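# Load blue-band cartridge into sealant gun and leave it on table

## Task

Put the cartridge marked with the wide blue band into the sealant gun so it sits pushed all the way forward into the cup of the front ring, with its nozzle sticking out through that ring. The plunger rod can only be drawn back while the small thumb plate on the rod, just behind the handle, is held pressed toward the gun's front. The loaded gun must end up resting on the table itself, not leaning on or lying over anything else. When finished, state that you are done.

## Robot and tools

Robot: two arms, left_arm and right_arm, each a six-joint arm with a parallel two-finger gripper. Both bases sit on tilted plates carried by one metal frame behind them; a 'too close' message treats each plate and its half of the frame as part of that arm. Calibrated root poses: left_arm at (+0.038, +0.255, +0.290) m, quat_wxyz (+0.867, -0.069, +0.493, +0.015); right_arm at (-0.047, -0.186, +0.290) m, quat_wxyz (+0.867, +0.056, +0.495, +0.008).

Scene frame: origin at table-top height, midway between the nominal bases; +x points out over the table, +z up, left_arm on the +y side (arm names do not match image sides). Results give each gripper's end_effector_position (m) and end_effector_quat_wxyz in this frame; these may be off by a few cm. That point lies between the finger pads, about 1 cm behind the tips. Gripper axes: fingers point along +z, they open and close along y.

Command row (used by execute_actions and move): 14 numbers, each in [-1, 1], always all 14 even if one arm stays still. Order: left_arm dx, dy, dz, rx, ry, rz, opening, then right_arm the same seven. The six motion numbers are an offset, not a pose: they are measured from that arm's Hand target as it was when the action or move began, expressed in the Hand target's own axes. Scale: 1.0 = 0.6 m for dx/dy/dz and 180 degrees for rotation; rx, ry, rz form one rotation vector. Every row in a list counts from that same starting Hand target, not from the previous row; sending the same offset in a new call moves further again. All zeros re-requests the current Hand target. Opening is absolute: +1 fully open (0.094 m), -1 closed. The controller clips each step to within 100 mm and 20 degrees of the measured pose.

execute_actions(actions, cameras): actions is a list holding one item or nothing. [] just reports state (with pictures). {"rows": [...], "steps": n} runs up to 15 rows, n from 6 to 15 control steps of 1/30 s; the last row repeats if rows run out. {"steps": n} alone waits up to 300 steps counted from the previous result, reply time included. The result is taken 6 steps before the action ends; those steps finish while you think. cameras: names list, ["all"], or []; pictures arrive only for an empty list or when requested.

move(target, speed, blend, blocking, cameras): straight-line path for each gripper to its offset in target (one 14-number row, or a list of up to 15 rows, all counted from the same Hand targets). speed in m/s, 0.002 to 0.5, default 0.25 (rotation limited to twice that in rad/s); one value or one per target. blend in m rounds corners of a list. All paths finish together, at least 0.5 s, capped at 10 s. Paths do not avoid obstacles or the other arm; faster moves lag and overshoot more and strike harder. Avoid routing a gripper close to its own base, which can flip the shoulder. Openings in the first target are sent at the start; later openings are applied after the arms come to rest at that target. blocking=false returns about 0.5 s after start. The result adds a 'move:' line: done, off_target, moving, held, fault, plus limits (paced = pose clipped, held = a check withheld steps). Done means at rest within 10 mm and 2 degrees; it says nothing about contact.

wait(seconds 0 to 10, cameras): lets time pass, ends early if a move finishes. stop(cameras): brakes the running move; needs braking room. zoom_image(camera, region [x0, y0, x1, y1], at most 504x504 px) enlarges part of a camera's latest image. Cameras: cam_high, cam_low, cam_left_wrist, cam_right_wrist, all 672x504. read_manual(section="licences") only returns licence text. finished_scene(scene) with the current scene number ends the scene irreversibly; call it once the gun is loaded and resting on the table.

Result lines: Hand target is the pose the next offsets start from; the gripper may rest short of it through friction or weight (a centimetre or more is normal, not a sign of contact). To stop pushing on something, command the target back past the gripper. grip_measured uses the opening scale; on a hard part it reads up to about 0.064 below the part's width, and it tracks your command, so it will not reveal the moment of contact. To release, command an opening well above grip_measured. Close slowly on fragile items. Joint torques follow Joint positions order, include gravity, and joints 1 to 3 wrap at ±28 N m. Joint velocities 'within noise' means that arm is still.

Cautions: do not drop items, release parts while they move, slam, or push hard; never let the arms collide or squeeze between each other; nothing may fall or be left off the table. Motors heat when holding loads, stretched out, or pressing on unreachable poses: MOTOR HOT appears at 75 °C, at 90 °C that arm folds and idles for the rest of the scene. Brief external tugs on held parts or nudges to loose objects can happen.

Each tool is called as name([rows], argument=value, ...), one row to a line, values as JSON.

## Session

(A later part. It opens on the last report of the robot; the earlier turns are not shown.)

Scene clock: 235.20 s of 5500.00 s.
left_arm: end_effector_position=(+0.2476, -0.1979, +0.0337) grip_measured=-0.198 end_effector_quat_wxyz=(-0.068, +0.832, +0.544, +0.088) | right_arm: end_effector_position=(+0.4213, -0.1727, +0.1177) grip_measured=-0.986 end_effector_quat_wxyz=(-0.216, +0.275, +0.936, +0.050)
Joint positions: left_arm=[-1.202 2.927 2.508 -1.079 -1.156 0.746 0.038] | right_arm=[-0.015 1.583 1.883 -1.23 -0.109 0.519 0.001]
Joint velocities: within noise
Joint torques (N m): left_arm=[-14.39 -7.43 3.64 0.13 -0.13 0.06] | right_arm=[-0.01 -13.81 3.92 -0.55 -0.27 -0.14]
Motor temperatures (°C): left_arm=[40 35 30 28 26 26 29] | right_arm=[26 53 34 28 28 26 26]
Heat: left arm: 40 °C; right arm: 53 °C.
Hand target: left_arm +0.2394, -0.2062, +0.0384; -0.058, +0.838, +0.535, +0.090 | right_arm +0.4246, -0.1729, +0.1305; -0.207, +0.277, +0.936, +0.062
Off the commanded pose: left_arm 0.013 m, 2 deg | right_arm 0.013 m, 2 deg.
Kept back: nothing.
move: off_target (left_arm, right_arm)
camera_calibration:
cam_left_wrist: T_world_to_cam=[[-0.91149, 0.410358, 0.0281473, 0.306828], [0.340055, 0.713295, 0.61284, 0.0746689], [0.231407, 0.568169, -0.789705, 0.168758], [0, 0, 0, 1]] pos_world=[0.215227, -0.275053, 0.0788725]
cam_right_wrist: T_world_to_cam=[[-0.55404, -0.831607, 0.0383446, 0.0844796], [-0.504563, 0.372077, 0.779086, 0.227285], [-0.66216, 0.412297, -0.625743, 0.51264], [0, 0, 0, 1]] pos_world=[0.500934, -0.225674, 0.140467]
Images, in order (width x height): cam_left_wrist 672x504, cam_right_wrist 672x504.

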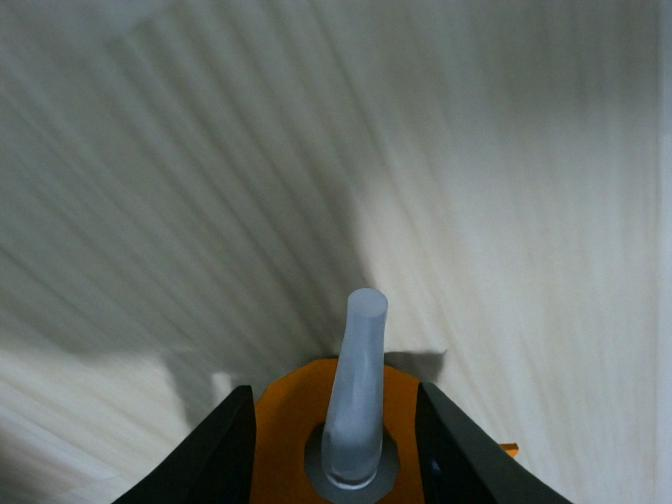

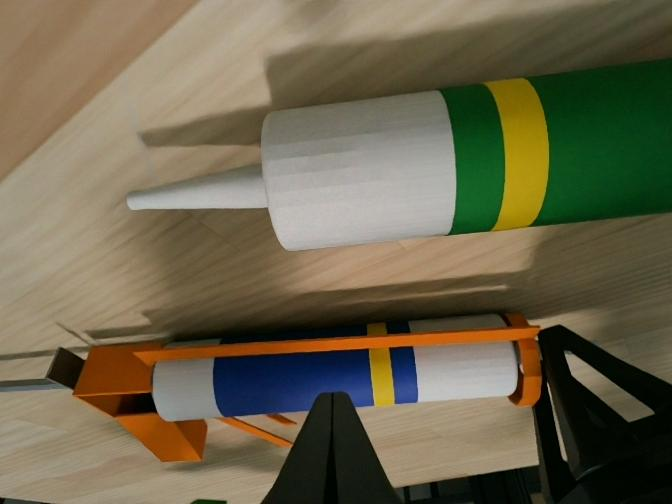

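move(target=[-0.004,-0.006,0.02,0,0,0,0.0,0,0,0,0,0,0,-1], speed=0.05, cameras=["cam_left_wrist","cam_right_wrist"])

Scene clock: 236.27 s of 5500.00 s.
left_arm: end_effector_position=(+0.2465, -0.2051, +0.0304) grip_measured=-0.002 end_effector_quat_wxyz=(-0.056, +0.830, +0.548, +0.086) | right_arm: end_effector_position=(+0.4213, -0.1727, +0.1177) grip_measured=-0.986 end_effector_quat_wxyz=(-0.216, +0.275, +0.936, +0.050)
Joint positions: left_arm=[-1.202 2.927 2.49 -1.005 -1.156 0.788 0.047] | right_arm=[-0.015 1.583 1.883 -1.23 -0.109 0.519 0.001]
Joint velocities: within noise
Joint torques (N m): left_arm=[-13 -7.61 1.76 0.19 -0.12 0.08] | right_arm=[-0.01 -13.81 3.92 -0.55 -0.26 -0.14]
Motor temperatures (°C): left_arm=[40 35 30 28 26 26 29] | right_arm=[26 54 34 28 28 26 26]
Heat: left arm: 40 °C; right arm: 54 °C.
Hand target: left_arm +0.2362, -0.2045, +0.0262; -0.058, +0.838, +0.535, +0.090 | right_arm +0.4246, -0.1729, +0.1305; -0.207, +0.277, +0.936, +0.062
Off the commanded pose: left_arm 0.011 m, 2 deg | right_arm 0.013 m, 2 deg.
Kept back: nothing.
move: off_target (left_arm, right_arm)
camera_calibration:
cam_left_wrist: T_world_to_cam=[[-0.914322, 0.404852, 0.010514, 0.308967], [0.329557, 0.728685, 0.600342, 0.0882808], [0.235388, 0.552371, -0.799674, 0.166559], [0, 0, 0, 1]] pos_world=[0.214195, -0.281417, 0.0769457]
cam_right_wrist: T_world_to_cam=[[-0.55404, -0.831607, 0.0383446, 0.0844796], [-0.504563, 0.372077, 0.779086, 0.227285], [-0.66216, 0.412297, -0.625743, 0.51264], [0, 0, 0, 1]] pos_world=[0.500934, -0.225674, 0.140467]
Images, in order (width x height): cam_left_wrist 672x504, cam_right_wrist 672x504.

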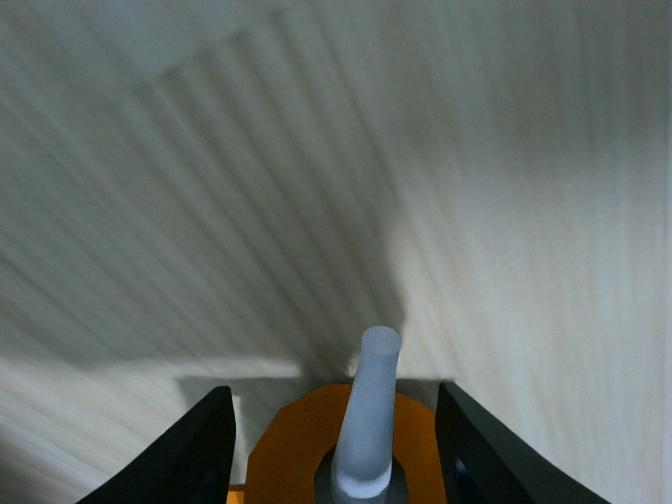

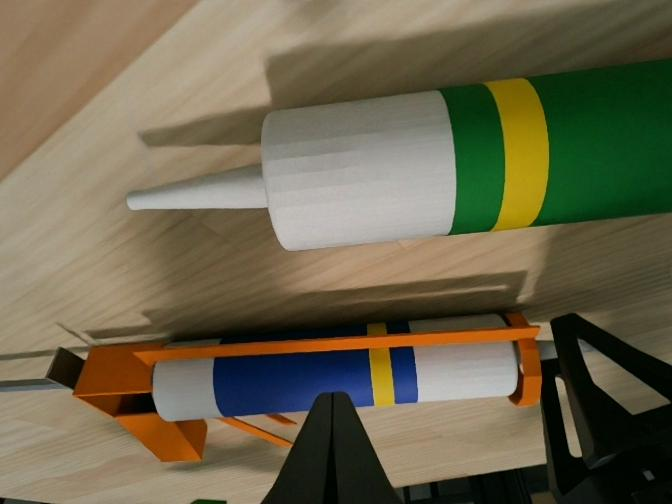

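move(target=[0.006,-0.011,0.03,0,0,0,0.0,0,0,0,0,0,0,-1], speed=0.05, cameras=["cam_left_wrist","cam_right_wrist"])

Scene clock: 237.50 s of 5500.00 s.
left_arm: end_effector_position=(+0.2211, -0.1960, +0.0117) grip_measured=-0.002 end_effector_quat_wxyz=(-0.062, +0.845, +0.524, +0.088) | right_arm: end_effector_position=(+0.4213, -0.1727, +0.1177) grip_measured=-0.986 end_effector_quat_wxyz=(-0.216, +0.275, +0.936, +0.050)
Joint positions: left_arm=[-1.189 2.911 2.33 -0.852 -1.161 0.858 0.047] | right_arm=[-0.015 1.583 1.883 -1.23 -0.109 0.519 0.001]
Joint velocities: within noise
Joint torques (N m): left_arm=[-11.45 -11.07 1.46 0.24 -0.09 0.08] | right_arm=[-0.01 -13.81 3.93 -0.55 -0.27 -0.14]
Motor temperatures (°C): left_arm=[40 35 30 28 26 26 29] | right_arm=[26 54 33 28 28 26 26]
Heat: left arm: 40 °C; right arm: 54 °C.
Hand target: left_arm +0.2331, -0.1951, +0.0094; -0.058, +0.838, +0.534, +0.090 | right_arm +0.4246, -0.1729, +0.1305; -0.207, +0.277, +0.936, +0.062
Off the commanded pose: left_arm 0.012 m, 1 deg | right_arm 0.013 m, 2 deg.
Kept back: nothing.
move: off_target (left_arm, right_arm)
camera_calibration:
cam_left_wrist: T_world_to_cam=[[-0.890496, 0.45436, 0.0239655, 0.286553], [0.373826, 0.700599, 0.607795, 0.085937], [0.259367, 0.550198, -0.793732, 0.146776], [0, 0, 0, 1]] pos_world=[0.18498, -0.271161, 0.0574016]
cam_right_wrist: T_world_to_cam=[[-0.55404, -0.831607, 0.0383446, 0.0844796], [-0.504563, 0.372077, 0.779086, 0.227285], [-0.66216, 0.412297, -0.625743, 0.51264], [0, 0, 0, 1]] pos_world=[0.500934, -0.225674, 0.140467]
Images, in order (width x height): cam_left_wrist 672x504, cam_right_wrist 672x504.

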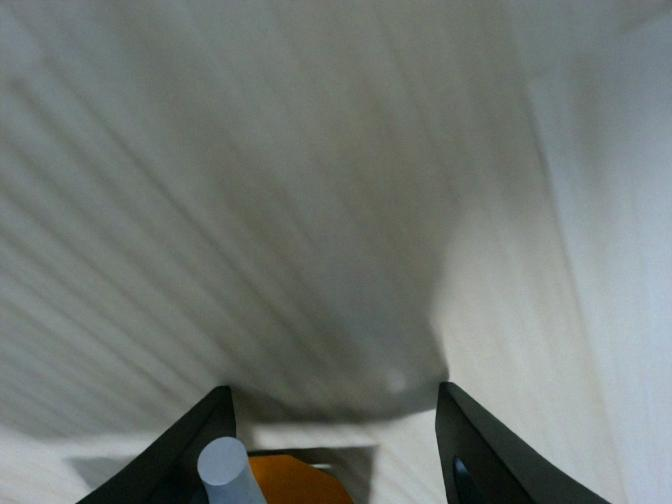

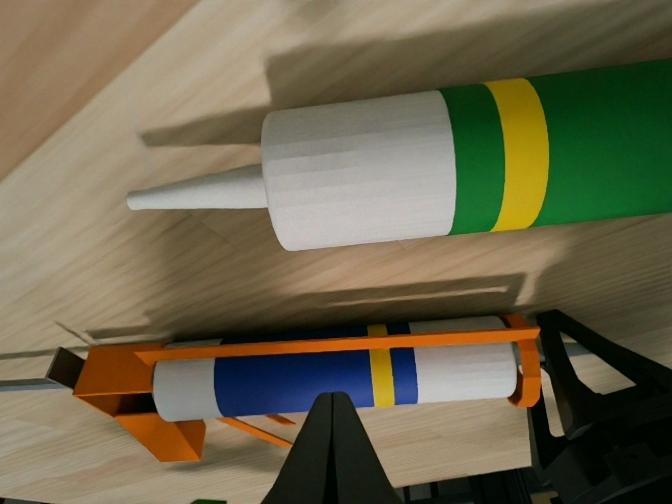

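move(target=[0.004,0.02,-0.012,0,0,0,0.2,0,0,0,0,0,0,-1], speed=0.05, cameras=["cam_left_wrist","cam_right_wrist"])

Scene clock: 239.07 s of 5500.00 s.
left_arm: end_effector_position=(+0.2351, -0.2028, +0.0158) grip_measured=+0.198 end_effector_quat_wxyz=(-0.054, +0.837, +0.538, +0.086) | right_arm: end_effector_position=(+0.4213, -0.1727, +0.1177) grip_measured=-0.986 end_effector_quat_wxyz=(-0.216, +0.275, +0.936, +0.050)
Joint positions: left_arm=[-1.188 2.911 2.384 -0.868 -1.156 0.861 0.056] | right_arm=[-0.015 1.583 1.883 -1.23 -0.109 0.519 0.001]
Joint velocities: within noise
Joint torques (N m): left_arm=[-12.05 -10.09 3.52 -0.04 -0.09 0] | right_arm=[-0.01 -13.82 3.92 -0.55 -0.27 -0.14]
Motor temperatures (°C): left_arm=[40 35 30 28 26 26 29] | right_arm=[26 55 33 28 28 26 26]
Heat: left arm: 40 °C; right arm: 55 °C.
Hand target: left_arm +0.2445, -0.1994, +0.0169; -0.058, +0.838, +0.535, +0.090 | right_arm +0.4246, -0.1729, +0.1305; -0.207, +0.277, +0.936, +0.062
Off the commanded pose: left_arm 0.010 m, 1 deg | right_arm 0.013 m, 2 deg.
Kept back: nothing.
move: off_target (right_arm)
camera_calibration:
cam_left_wrist: T_world_to_cam=[[-0.903655, 0.428145, 0.00994693, 0.299962], [0.348377, 0.721389, 0.598525, 0.0932928], [0.24908, 0.544325, -0.801043, 0.151486], [0, 0, 0, 1]] pos_world=[0.200829, -0.278186, 0.0625251]
cam_right_wrist: T_world_to_cam=[[-0.55404, -0.831607, 0.0383446, 0.0844796], [-0.504563, 0.372077, 0.779086, 0.227285], [-0.66216, 0.412297, -0.625743, 0.51264], [0, 0, 0, 1]] pos_world=[0.500934, -0.225674, 0.140467]
Images, in order (width x height): cam_left_wrist 672x504, cam_right_wrist 672x504.

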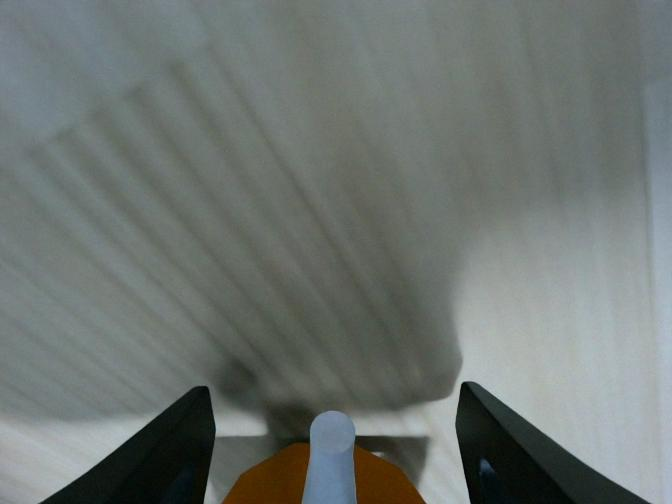

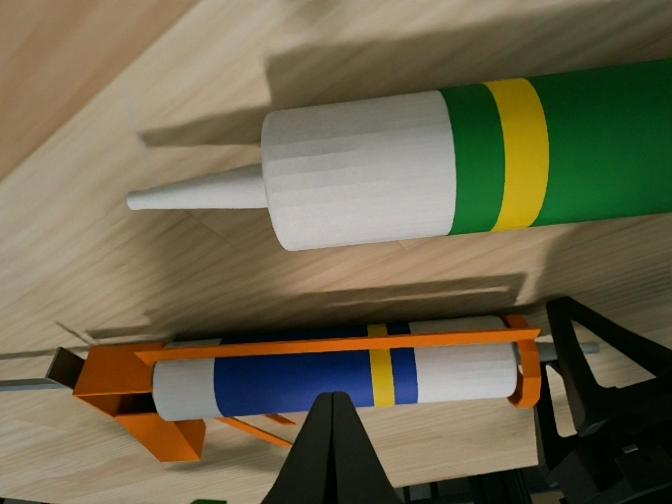

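move(target=[0.0,0.0,0.006,0,0,0,-0.55,0,0,0,0,0,0,-1], speed=0.05, cameras=["cam_left_wrist","cam_right_wrist"])

zoom_image(camera="cam_right_wrist", region=[500, 280, 660, 420])

Scene clock: 240.37 s of 5500.00 s.
left_arm: end_effector_position=(+0.2358, -0.2004, +0.0137) grip_measured=-0.548 end_effector_quat_wxyz=(-0.058, +0.839, +0.534, +0.086) | right_arm: end_effector_position=(+0.4213, -0.1727, +0.1177) grip_measured=-0.986 end_effector_quat_wxyz=(-0.216, +0.275, +0.936, +0.050)
Joint positions: left_arm=[-1.182 2.911 2.384 -0.873 -1.156 0.869 0.021] | right_arm=[-0.015 1.583 1.883 -1.23 -0.109 0.519 0.001]
Joint velocities: within noise
Joint torques (N m): left_arm=[-11.97 -10.07 2.96 0.11 -0.08 0.07] | right_arm=[0.01 -13.82 3.9 -0.55 -0.27 -0.13]
Motor temperatures (°C): left_arm=[41 35 30 28 26 26 29] | right_arm=[26 56 33 28 28 26 26]
Heat: left arm: 41 °C; right arm: 56 °C.
Hand target: left_arm +0.2448, -0.1987, +0.0134; -0.058, +0.838, +0.535, +0.090 | right_arm +0.4246, -0.1729, +0.1305; -0.207, +0.277, +0.936, +0.062
Off the commanded pose: left_arm 0.009 m, 0 deg | right_arm 0.013 m, 2 deg.
Kept back: nothing.
move: off_target (right_arm)
camera_calibration:
cam_left_wrist: T_world_to_cam=[[-0.89987, 0.435851, 0.0163935, 0.300213], [0.3568, 0.714, 0.60241, 0.0890764], [0.250856, 0.54794, -0.798018, 0.148562], [0, 0, 0, 1]] pos_world=[0.201103, -0.275852, 0.0599734]
cam_right_wrist: T_world_to_cam=[[-0.55404, -0.831607, 0.0383446, 0.0844796], [-0.504563, 0.372077, 0.779086, 0.227285], [-0.66216, 0.412297, -0.625743, 0.51264], [0, 0, 0, 1]] pos_world=[0.500934, -0.225674, 0.140467]
Images, in order (width x height): cam_left_wrist 672x504, cam_right_wrist 672x504.

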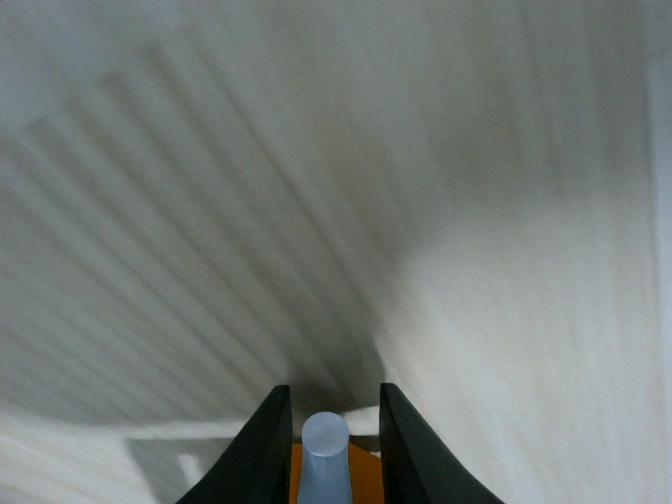

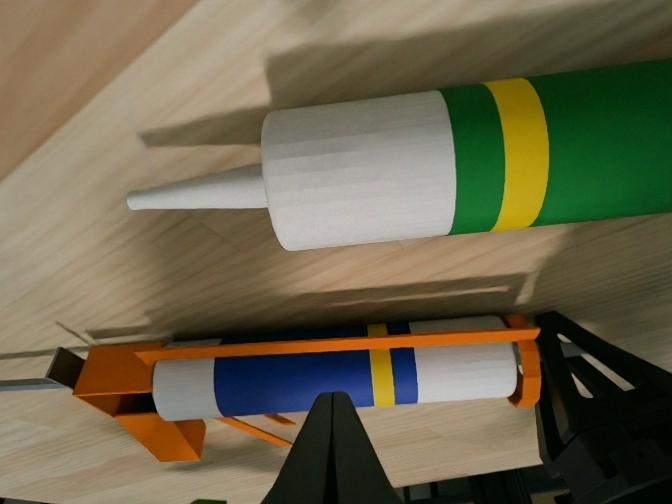

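Scaled by 3.150 from the camera's 672x504 image, which has a finer 960x720 frame.

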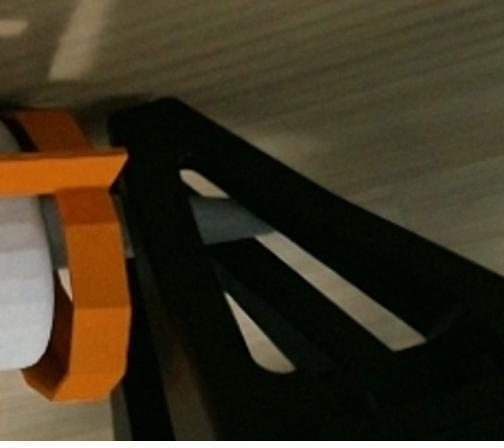

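move(target=[0.0,0.0,0.0,0,0,0,-1,0,0,0,0,0,0,-1], speed=0.05, cameras=["cam_left_wrist","cam_right_wrist"])

zoom_image(camera="cam_right_wrist", region=[500, 280, 660, 420])

Scene clock: 241.30 s of 5500.00 s.
left_arm: end_effector_position=(+0.2359, -0.2003, +0.0135) grip_measured=-0.806 end_effector_quat_wxyz=(-0.059, +0.842, +0.529, +0.086) | right_arm: end_effector_position=(+0.4213, -0.1727, +0.1177) grip_measured=-0.986 end_effector_quat_wxyz=(-0.216, +0.275, +0.936, +0.050)
Joint positions: left_arm=[-1.182 2.911 2.384 -0.873 -1.156 0.88 0.009] | right_arm=[-0.015 1.583 1.883 -1.23 -0.109 0.519 0.001]
Joint velocities: within noise
Joint torques (N m): left_arm=[-12 -10.09 2.93 0.1 -0.08 0.04] | right_arm=[-0.01 -13.81 3.93 -0.55 -0.27 -0.14]
Motor temperatures (°C): left_arm=[41 35 30 28 26 26 29] | right_arm=[26 56 33 28 28 26 26]
Heat: left arm: 41 °C; right arm: 56 °C.
Hand target: left_arm +0.2448, -0.1987, +0.0134; -0.058, +0.838, +0.535, +0.090 | right_arm +0.4246, -0.1729, +0.1305; -0.207, +0.277, +0.936, +0.062
Off the commanded pose: left_arm 0.009 m, 1 deg | right_arm 0.013 m, 2 deg.
Kept back: nothing.
move: off_target (right_arm)
camera_calibration:
cam_left_wrist: T_world_to_cam=[[-0.895291, 0.445086, 0.0188055, 0.300963], [0.365399, 0.709543, 0.602522, 0.0861316], [0.25483, 0.546303, -0.797881, 0.14708], [0, 0, 0, 1]] pos_world=[0.200497, -0.275419, 0.0597967]
cam_right_wrist: T_world_to_cam=[[-0.55404, -0.831607, 0.0383446, 0.0844796], [-0.504563, 0.372077, 0.779086, 0.227285], [-0.66216, 0.412297, -0.625743, 0.51264], [0, 0, 0, 1]] pos_world=[0.500934, -0.225674, 0.140467]
Images, in order (width x height): cam_left_wrist 672x504, cam_right_wrist 672x504.

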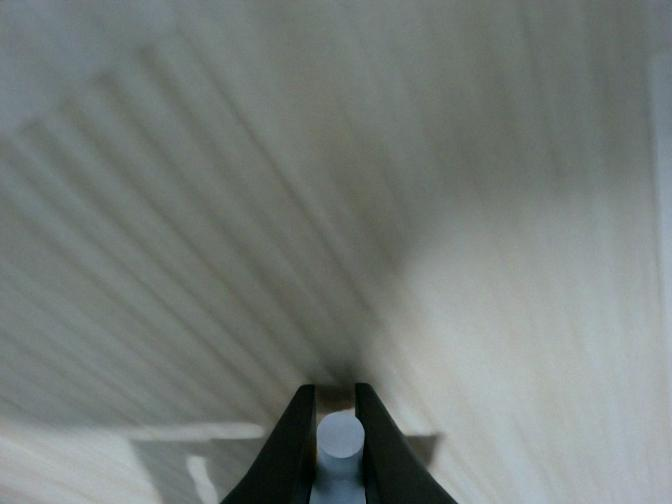

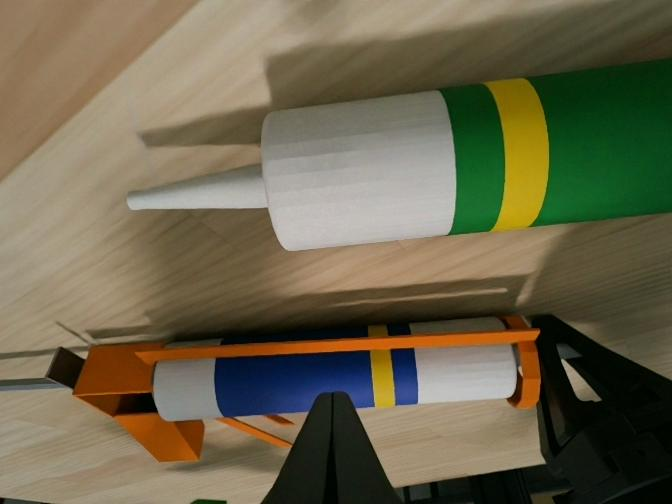

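Scaled by 3.150 from the camera's 672x504 image, which has a finer 960x720 frame.

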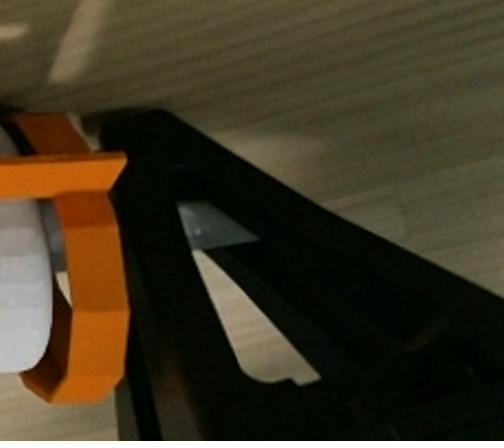

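move(target=[0.0035,0.0,-0.018,0,0,0,-1,0,0,0,0,0,0,-1], speed=0.05, cameras=["cam_right_wrist"])

zoom_image(camera="cam_right_wrist", region=[460, 280, 620, 420])

Scene clock: 242.27 s of 5500.00 s.
left_arm: end_effector_position=(+0.2356, -0.1997, +0.0136) grip_measured=-0.806 end_effector_quat_wxyz=(-0.059, +0.839, +0.534, +0.087) | right_arm: end_effector_position=(+0.4213, -0.1727, +0.1177) grip_measured=-0.986 end_effector_quat_wxyz=(-0.216, +0.275, +0.936, +0.050)
Joint positions: left_arm=[-1.182 2.911 2.384 -0.878 -1.156 0.863 0.009] | right_arm=[-0.015 1.583 1.883 -1.23 -0.109 0.519 0.001]
Joint velocities: within noise
Joint torques (N m): left_arm=[-13.35 -11.15 2.95 -0.28 -0.11 -0.12] | right_arm=[-0.01 -13.81 3.93 -0.55 -0.26 -0.14]
Motor temperatures (°C): left_arm=[41 35 30 28 26 26 29] | right_arm=[26 57 33 28 28 26 26]
Heat: left arm: 41 °C; right arm: 57 °C.
Hand target: left_arm +0.2447, -0.1989, +0.0244; -0.058, +0.838, +0.535, +0.090 | right_arm +0.4246, -0.1729, +0.1305; -0.207, +0.277, +0.936, +0.062
Off the commanded pose: left_arm 0.014 m, 0 deg | right_arm 0.013 m, 2 deg.
Kept back: nothing.
move: off_target (left_arm, right_arm)
camera_calibration:
cam_right_wrist: T_world_to_cam=[[-0.55404, -0.831607, 0.0383446, 0.0844796], [-0.504563, 0.372077, 0.779086, 0.227285], [-0.66216, 0.412297, -0.625743, 0.51264], [0, 0, 0, 1]] pos_world=[0.500934, -0.225674, 0.140467]
Images, in order (width x height): cam_right_wrist 672x504.

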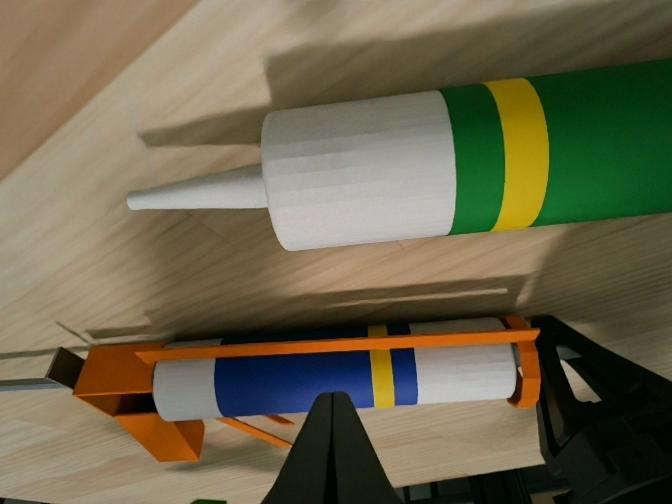

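Scaled by 3.150 from the camera's 672x504 image, which has a finer 960x720 frame.

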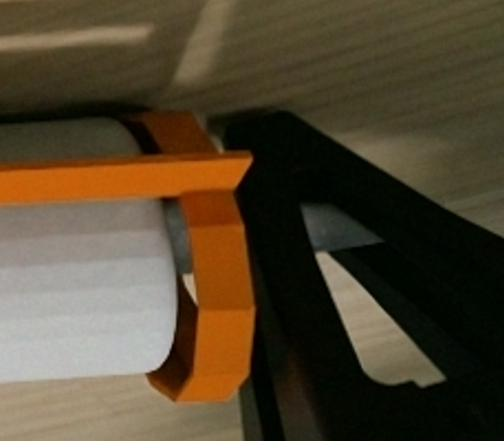

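move(target=[-0.0128,0.0,-0.0198,0,0,0,-1,0,0,0,0,0,0,-1], speed=0.05, cameras=["cam_right_wrist"])

zoom_image(camera="cam_right_wrist", region=[460, 280, 620, 420])

Scene clock: 243.57 s of 5500.00 s.
left_arm: end_effector_position=(+0.2543, -0.2041, +0.0225) grip_measured=-0.806 end_effector_quat_wxyz=(-0.058, +0.823, +0.558, +0.084) | right_arm: end_effector_position=(+0.4213, -0.1727, +0.1177) grip_measured=-0.986 end_effector_quat_wxyz=(-0.216, +0.275, +0.936, +0.050)
Joint positions: left_arm=[-1.182 2.931 2.513 -0.988 -1.147 0.804 0.009] | right_arm=[-0.015 1.583 1.883 -1.23 -0.109 0.519 0.001]
Joint velocities: within noise
Joint torques (N m): left_arm=[-15.54 -7.16 3.99 -0.32 -0.26 -0.08] | right_arm=[-0.01 -13.81 3.9 -0.55 -0.27 -0.14]
Motor temperatures (°C): left_arm=[41 35 30 28 26 26 29] | right_arm=[26 57 33 28 28 26 26]
Heat: left arm: 41 °C; right arm: 57 °C.
Hand target: left_arm +0.2405, -0.2080, +0.0343; -0.058, +0.838, +0.535, +0.090 | right_arm +0.4246, -0.1729, +0.1305; -0.207, +0.277, +0.936, +0.062
Off the commanded pose: left_arm 0.019 m, 3 deg | right_arm 0.013 m, 2 deg.
Kept back: nothing.
move: off_target (left_arm, right_arm)
camera_calibration:
cam_right_wrist: T_world_to_cam=[[-0.55404, -0.831607, 0.0383446, 0.0844796], [-0.504563, 0.372077, 0.779086, 0.227285], [-0.66216, 0.412297, -0.625743, 0.51264], [0, 0, 0, 1]] pos_world=[0.500934, -0.225674, 0.140467]
Images, in order (width x height): cam_right_wrist 672x504.

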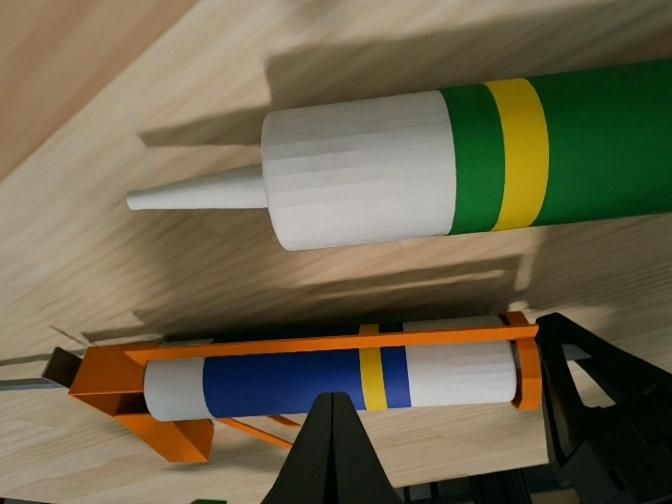

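Scaled by 3.150 from the camera's 672x504 image, which has a finer 960x720 frame.

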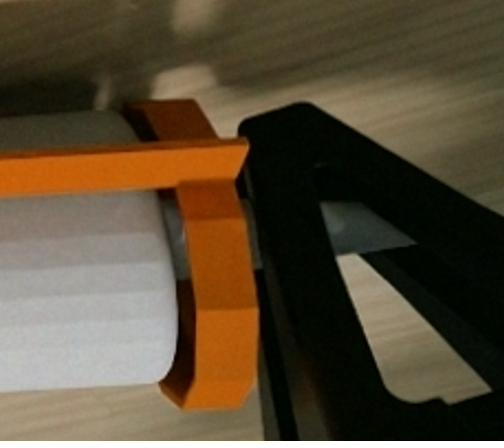

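move(target=[-0.0325,0.0,-0.004,0,0,0,-1,0,0,0,0,0,0,-1], speed=0.05, cameras=["cam_right_wrist"])

zoom_image(camera="cam_right_wrist", region=[460, 280, 620, 420])

Scene clock: 244.70 s of 5500.00 s.
left_arm: end_effector_position=(+0.2515, -0.2137, +0.0163) grip_measured=-0.806 end_effector_quat_wxyz=(-0.055, +0.821, +0.561, +0.090) | right_arm: end_effector_position=(+0.4213, -0.1727, +0.1177) grip_measured=-0.986 end_effector_quat_wxyz=(-0.216, +0.275, +0.936, +0.050)
Joint positions: left_arm=[-1.182 3.09 2.802 -1.114 -1.159 0.8 0.009] | right_arm=[-0.015 1.583 1.883 -1.23 -0.109 0.519 0.001]
Joint velocities: left_arm=[-0.007 0.066 0.178 -0.066 0.022 -0.066 0] | right_arm=[within noise]
Joint torques (N m): left_arm=[-16.84 -6.87 4.14 -0.06 -0.1 0.05] | right_arm=[0.01 -13.81 3.92 -0.55 -0.27 -0.14]
Motor temperatures (°C): left_arm=[42 35 30 28 26 26 29] | right_arm=[26 58 32 28 28 26 26]
Heat: left arm: 42 °C; right arm: 58 °C.
Hand target: left_arm +0.2323, -0.2258, +0.0326; -0.058, +0.838, +0.535, +0.090 | right_arm +0.4246, -0.1729, +0.1305; -0.207, +0.277, +0.936, +0.062
Off the commanded pose: left_arm 0.028 m, 4 deg | right_arm 0.013 m, 2 deg.
Kept back: nothing.
move: off_target (left_arm, right_arm)
camera_calibration:
cam_right_wrist: T_world_to_cam=[[-0.55404, -0.831607, 0.0383446, 0.0844796], [-0.504563, 0.372077, 0.779086, 0.227285], [-0.66216, 0.412297, -0.625743, 0.51264], [0, 0, 0, 1]] pos_world=[0.500934, -0.225674, 0.140467]
Images, in order (width x height): cam_right_wrist 672x504.

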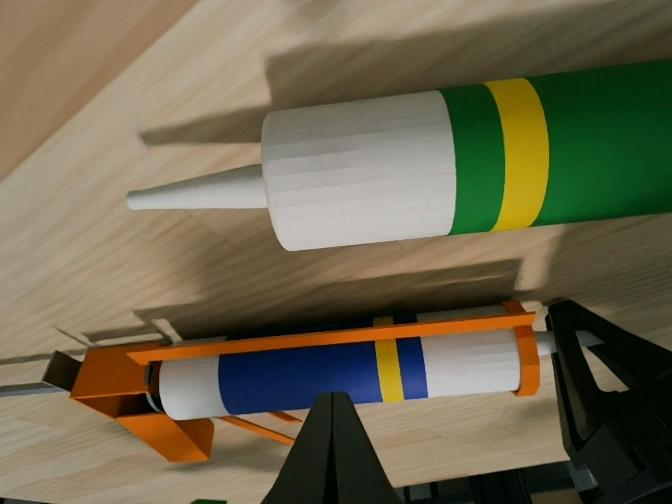

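Scaled by 3.150 from the camera's 672x504 image, which has a finer 960x720 frame.

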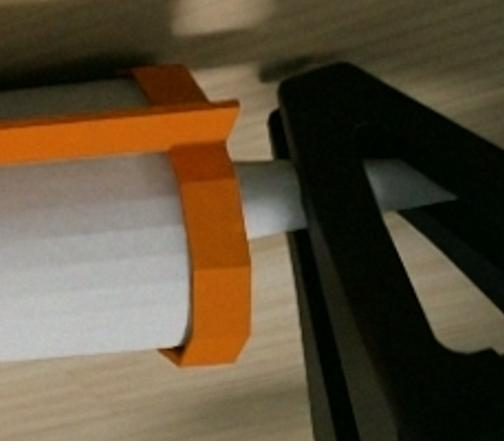

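execute_actions(actions=[])

zoom_image(camera="cam_right_wrist", region=[460, 270, 620, 410])

zoom_image(camera="cam_high", region=[300, 210, 460, 310])

zoom_image(camera="cam_right_wrist", region=[100, 310, 240, 450])

Scene clock: 245.17 s of 5500.00 s.
left_arm: end_effector_position=(+0.2517, -0.2136, +0.0165) grip_measured=-0.806 end_effector_quat_wxyz=(-0.056, +0.821, +0.561, +0.090) | right_arm: end_effector_position=(+0.4213, -0.1727, +0.1177) grip_measured=-0.986 end_effector_quat_wxyz=(-0.216, +0.275, +0.936, +0.050)
Joint positions: left_arm=[-1.182 3.095 2.812 -1.122 -1.159 0.798 0.009] | right_arm=[-0.015 1.583 1.883 -1.23 -0.109 0.519 0.001]
Joint velocities: within noise
Joint torques (N m): left_arm=[-16.87 -6.8 4.26 -0.13 -0.11 0.06] | right_arm=[-0.01 -13.82 3.93 -0.55 -0.27 -0.14]
Motor temperatures (°C): left_arm=[42 35 30 28 26 26 29] | right_arm=[26 58 32 28 28 26 26]
Heat: left arm: 42 °C; right arm: 58 °C.
Hand target: left_arm +0.2322, -0.2258, +0.0326; -0.058, +0.838, +0.535, +0.090 | right_arm +0.4246, -0.1729, +0.1305; -0.207, +0.277, +0.936, +0.062
Off the commanded pose: left_arm 0.028 m, 4 deg | right_arm 0.013 m, 2 deg.
Steps of this call (1-14: nothing new was sent). Readings (end_effector_position of left_arm | right_arm):
1: (+0.2515, -0.2137, +0.0164) | (+0.4213, -0.1727, +0.1177)
2: (+0.2518, -0.2137, +0.0165) | (+0.4213, -0.1727, +0.1177)
4: (+0.2518, -0.2135, +0.0166) | (+0.4213, -0.1727, +0.1177)
8: (+0.2516, -0.2135, +0.0165) | (+0.4213, -0.1727, +0.1177)
14: the state above
camera_calibration:
cam_left_wrist: T_world_to_cam=[[-0.926516, 0.376252, 0.00161539, 0.31442], [0.300429, 0.737206, 0.605203, 0.110201], [0.226518, 0.561215, -0.79607, 0.162961], [0, 0, 0, 1]] pos_world=[0.221294, -0.290999, 0.0625266]
cam_right_wrist: T_world_to_cam=[[-0.55404, -0.831607, 0.0383446, 0.0844796], [-0.504563, 0.372077, 0.779086, 0.227285], [-0.66216, 0.412297, -0.625743, 0.51264], [0, 0, 0, 1]] pos_world=[0.500934, -0.225674, 0.140467]

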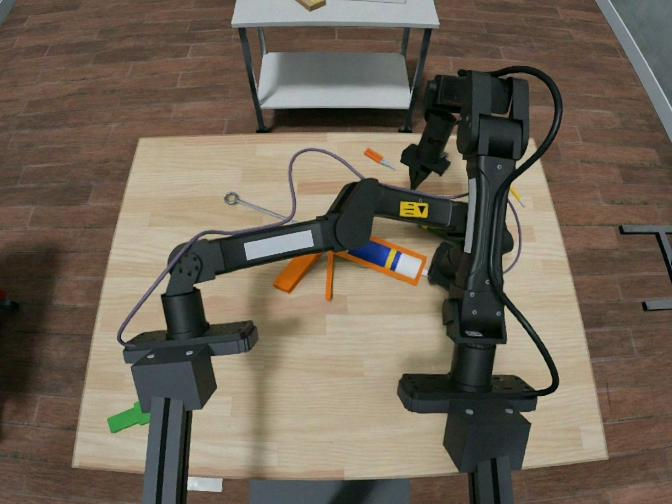

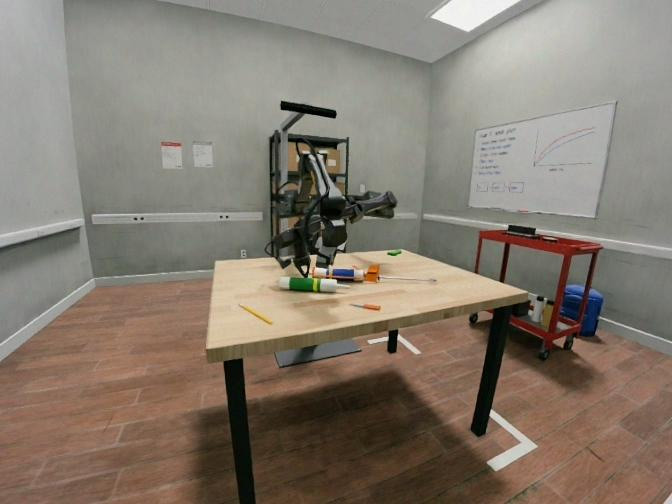

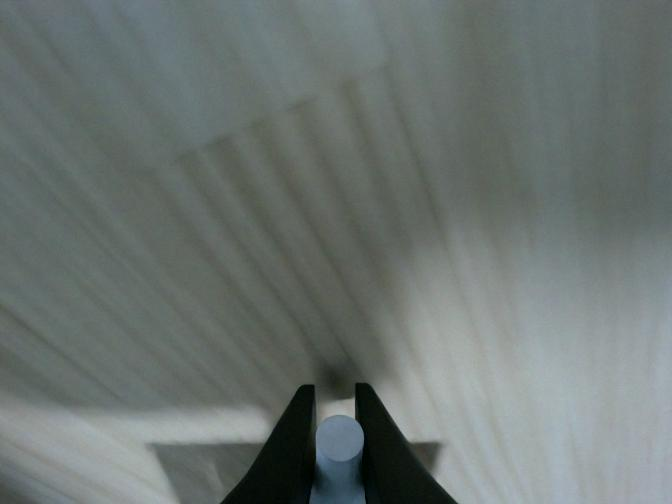

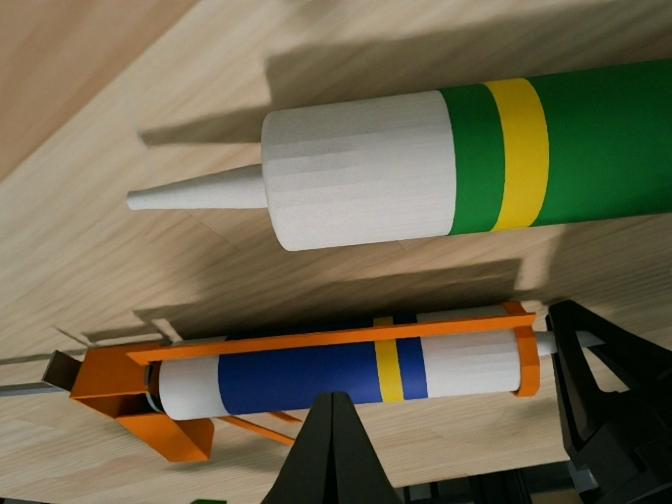

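Scaled by 3.150 from the camera's 672x504 image, which has a finer 960x720 frame.

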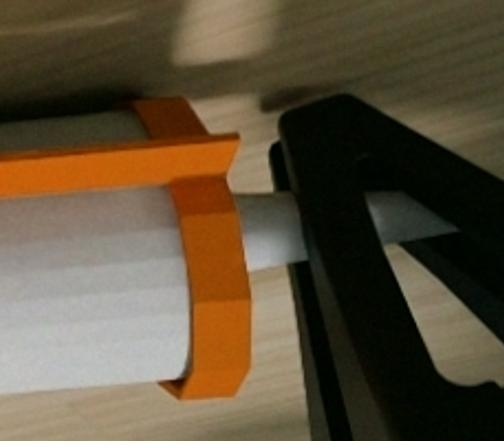

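Scaled by 3.150 from the camera's 672x504 image, which has a finer 960x720 frame.

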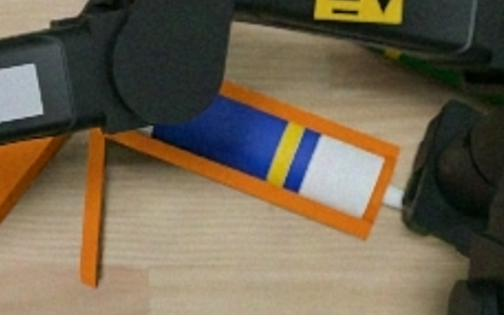

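Scaled by 3.600 from the camera's 672x504 image, which has a finer 960x720 frame.

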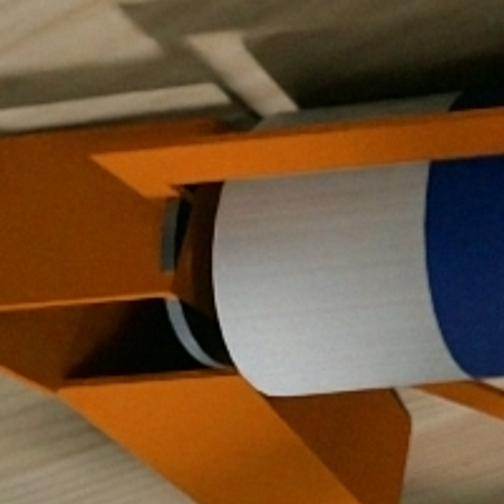

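move(target=[-0.012,0.0,0.0,0,-0.045,0,-1,0,0,0,0,0,0,-1], speed=0.05, cameras=["cam_right_wrist"])

zoom_image(camera="cam_right_wrist", region=[460, 270, 620, 410])

Scene clock: 247.47 s of 5500.00 s.
left_arm: end_effector_position=(+0.2339, -0.2079, +0.0160) grip_measured=-0.806 end_effector_quat_wxyz=(-0.053, +0.847, +0.524, +0.071) | right_arm: end_effector_position=(+0.4213, -0.1727, +0.1177) grip_measured=-0.986 end_effector_quat_wxyz=(-0.216, +0.275, +0.936, +0.050)
Joint positions: left_arm=[-1.189 2.912 2.396 -0.859 -1.13 0.913 0.009] | right_arm=[-0.015 1.583 1.883 -1.23 -0.109 0.519 0.001]
Joint velocities: left_arm=[-0.012 -0.076 -0.125 0.081 -0.022 0.11 -0.001] | right_arm=[within noise]
Joint torques (N m): left_arm=[-15.32 -11.38 1.7 0.45 0.69 0.1] | right_arm=[0.01 -13.81 3.92 -0.55 -0.26 -0.14]
Motor temperatures (°C): left_arm=[43 35 30 28 26 26 30] | right_arm=[26 59 32 28 28 26 26]
Heat: left arm: 43 °C; right arm: 59 °C.
Hand target: left_arm +0.2294, -0.2321, +0.0310; -0.021, +0.843, +0.537, +0.030 | right_arm +0.4246, -0.1729, +0.1305; -0.207, +0.277, +0.936, +0.062
Off the commanded pose: left_arm 0.029 m, 6 deg | right_arm 0.013 m, 2 deg.
Kept back: nothing.
move: off_target (left_arm, right_arm)
camera_calibration:
cam_right_wrist: T_world_to_cam=[[-0.55404, -0.831607, 0.0383446, 0.0844796], [-0.504563, 0.372077, 0.779086, 0.227285], [-0.66216, 0.412297, -0.625743, 0.51264], [0, 0, 0, 1]] pos_world=[0.500934, -0.225674, 0.140467]
Images, in order (width x height): cam_right_wrist 672x504.

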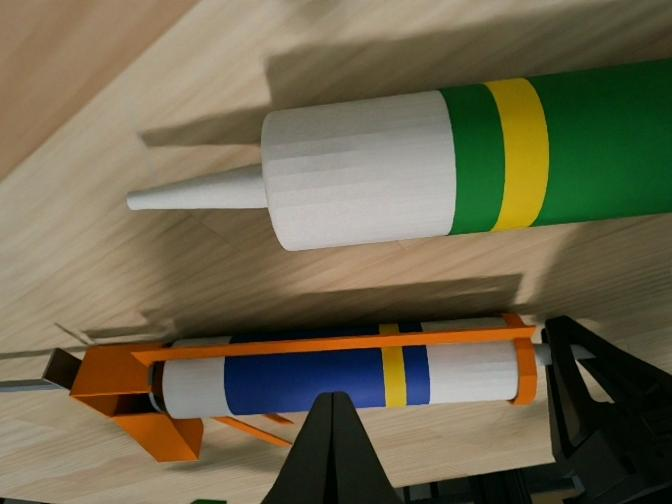

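Scaled by 3.150 from the camera's 672x504 image, which has a finer 960x720 frame.

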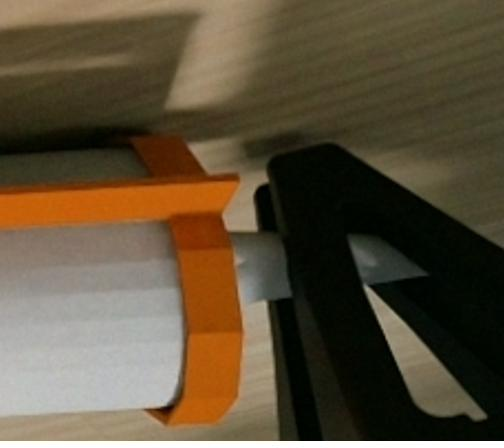

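move(target=[-0.02,0.0,0.0,0,-0.01,0,-1,0,0,0,0,0,0,-1], speed=0.05, cameras=["cam_right_wrist"])

zoom_image(camera="cam_right_wrist", region=[460, 270, 620, 410])

zoom_image(camera="cam_right_wrist", region=[100, 310, 240, 450])

Scene clock: 248.40 s of 5500.00 s.
left_arm: end_effector_position=(+0.2338, -0.2103, +0.0156) grip_measured=-0.807 end_effector_quat_wxyz=(-0.050, +0.850, +0.519, +0.068) | right_arm: end_effector_position=(+0.4213, -0.1727, +0.1177) grip_measured=-0.986 end_effector_quat_wxyz=(-0.216, +0.275, +0.936, +0.050)
Joint positions: left_arm=[-1.189 2.909 2.388 -0.836 -1.124 0.941 0.009] | right_arm=[-0.015 1.583 1.883 -1.23 -0.109 0.519 0.001]
Joint velocities: within noise
Joint torques (N m): left_arm=[-15.83 -10.18 2.88 0.72 0.89 0.16] | right_arm=[-0.01 -13.79 3.92 -0.55 -0.26 -0.14]
Motor temperatures (°C): left_arm=[44 35 30 28 26 26 30] | right_arm=[26 59 32 28 28 26 26]
Heat: left arm: 44 °C; right arm: 59 °C.
Hand target: left_arm +0.2243, -0.2429, +0.0301; -0.012, +0.843, +0.538, +0.017 | right_arm +0.4246, -0.1729, +0.1305; -0.207, +0.277, +0.936, +0.062
Off the commanded pose: left_arm 0.037 m, 8 deg | right_arm 0.013 m, 2 deg.
Kept back: nothing.
move: off_target (left_arm, right_arm)
camera_calibration:
cam_right_wrist: T_world_to_cam=[[-0.55404, -0.831607, 0.0383446, 0.0844796], [-0.504563, 0.372077, 0.779086, 0.227285], [-0.66216, 0.412297, -0.625743, 0.51264], [0, 0, 0, 1]] pos_world=[0.500934, -0.225674, 0.140467]
Images, in order (width x height): cam_right_wrist 672x504.

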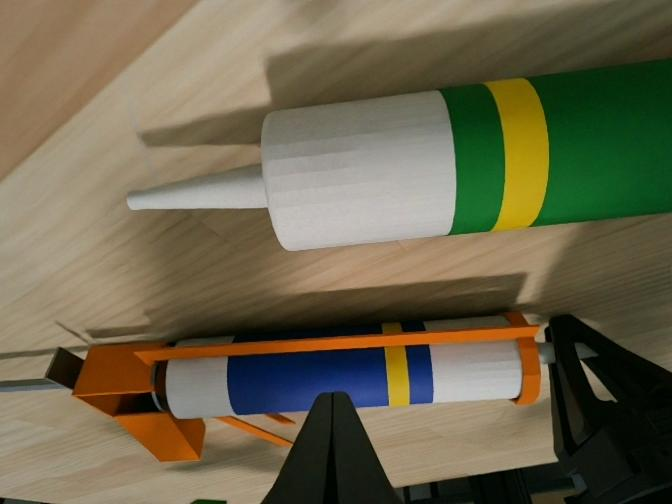

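Scaled by 3.150 from the camera's 672x504 image, which has a finer 960x720 frame.

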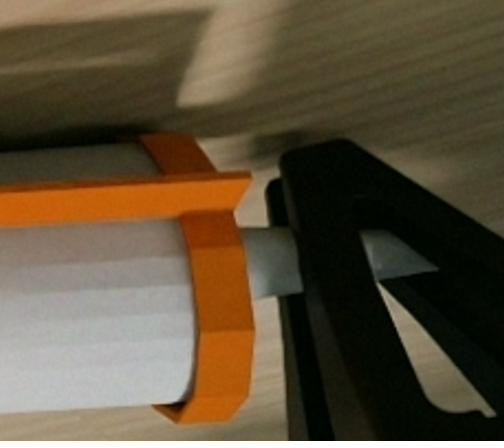

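Scaled by 3.600 from the camera's 672x504 image, which has a finer 960x720 frame.

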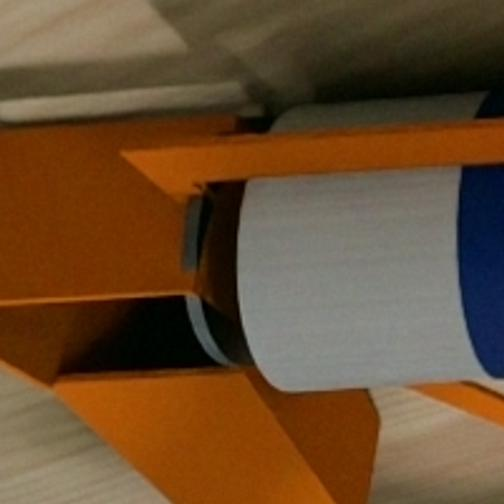

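move([
  [0.02,0.0,0.027,0,0,0,-1,0,0,0,0,0,0,-1],
  [0.02,0.0,0.027,0,0,0,-0.6,0,0,0,0,0,0,-1],
], speed=0.05, cameras=["cam_right_wrist","cam_left_wrist"])

zoom_image(camera="cam_right_wrist", region=[460, 270, 620, 410])

zoom_image(camera="cam_right_wrist", region=[100, 310, 240, 450])

Scene clock: 250.10 s of 5500.00 s.
left_arm: end_effector_position=(+0.2229, -0.2243, +0.0109) grip_measured=-0.602 end_effector_quat_wxyz=(-0.025, +0.848, +0.528, +0.033) | right_arm: end_effector_position=(+0.4213, -0.1727, +0.1177) grip_measured=-0.986 end_effector_quat_wxyz=(-0.216, +0.275, +0.936, +0.050)
Joint positions: left_arm=[-1.189 2.871 2.276 -0.651 -1.056 1.024 0.019] | right_arm=[-0.015 1.583 1.883 -1.23 -0.109 0.519 0.001]
Joint velocities: within noise
Joint torques (N m): left_arm=[-12.57 -11.34 1.65 0.39 0.29 0.08] | right_arm=[-0.01 -13.82 3.92 -0.55 -0.27 -0.14]
Motor temperatures (°C): left_arm=[44 35 30 28 26 26 30] | right_arm=[26 60 32 28 28 26 26]
Heat: left arm: 44 °C; right arm: 60 °C.
Hand target: left_arm +0.2295, -0.2314, +0.0143; -0.012, +0.843, +0.538, +0.017 | right_arm +0.4246, -0.1729, +0.1305; -0.207, +0.277, +0.936, +0.062
Off the commanded pose: left_arm 0.010 m, 3 deg | right_arm 0.013 m, 2 deg.
Kept back: nothing.
move: off_target (left_arm, right_arm); target 2's new opening was sent with left_arm's hand 0.021 m and 7 deg from that target
camera_calibration:
cam_left_wrist: T_world_to_cam=[[-0.890772, 0.454168, 0.0160121, 0.301178], [0.401052, 0.769047, 0.497718, 0.116012], [0.213734, 0.449775, -0.867191, 0.1497], [0, 0, 0, 1]] pos_world=[0.189758, -0.293335, 0.0672552]
cam_right_wrist: T_world_to_cam=[[-0.55404, -0.831607, 0.0383446, 0.0844796], [-0.504563, 0.372077, 0.779086, 0.227285], [-0.66216, 0.412297, -0.625743, 0.51264], [0, 0, 0, 1]] pos_world=[0.500934, -0.225674, 0.140467]
Images, in order (width x height): cam_left_wrist 672x504, cam_right_wrist 672x504.

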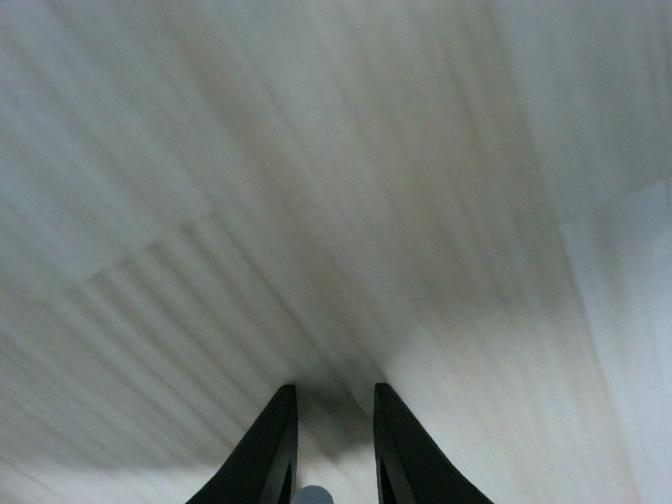

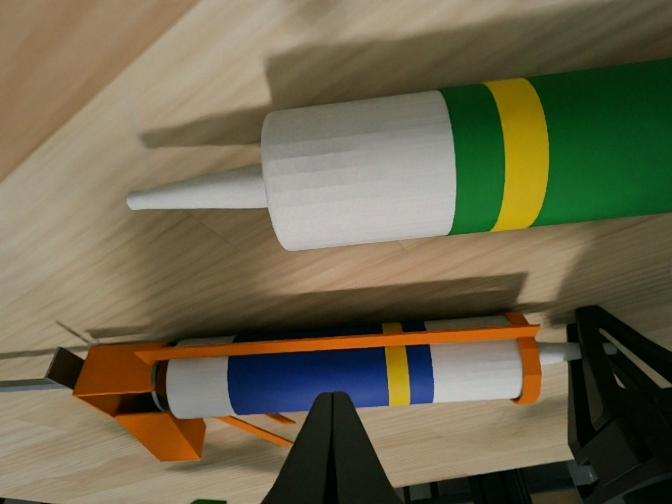

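Scaled by 3.150 from the camera's 672x504 image, which has a finer 960x720 frame.

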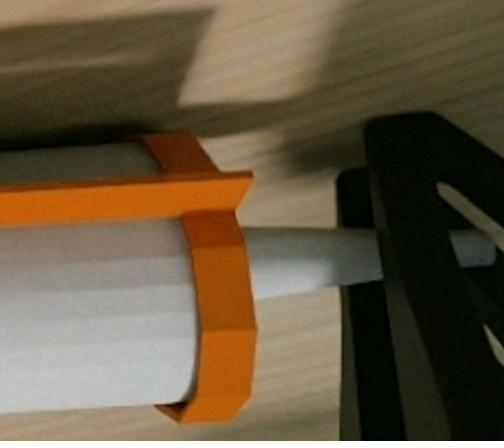

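Scaled by 3.600 from the camera's 672x504 image, which has a finer 960x720 frame.

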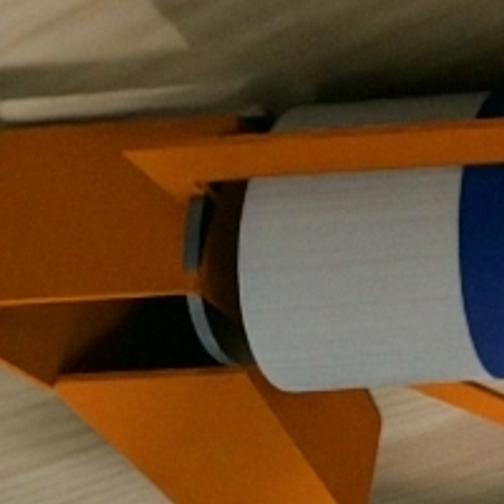

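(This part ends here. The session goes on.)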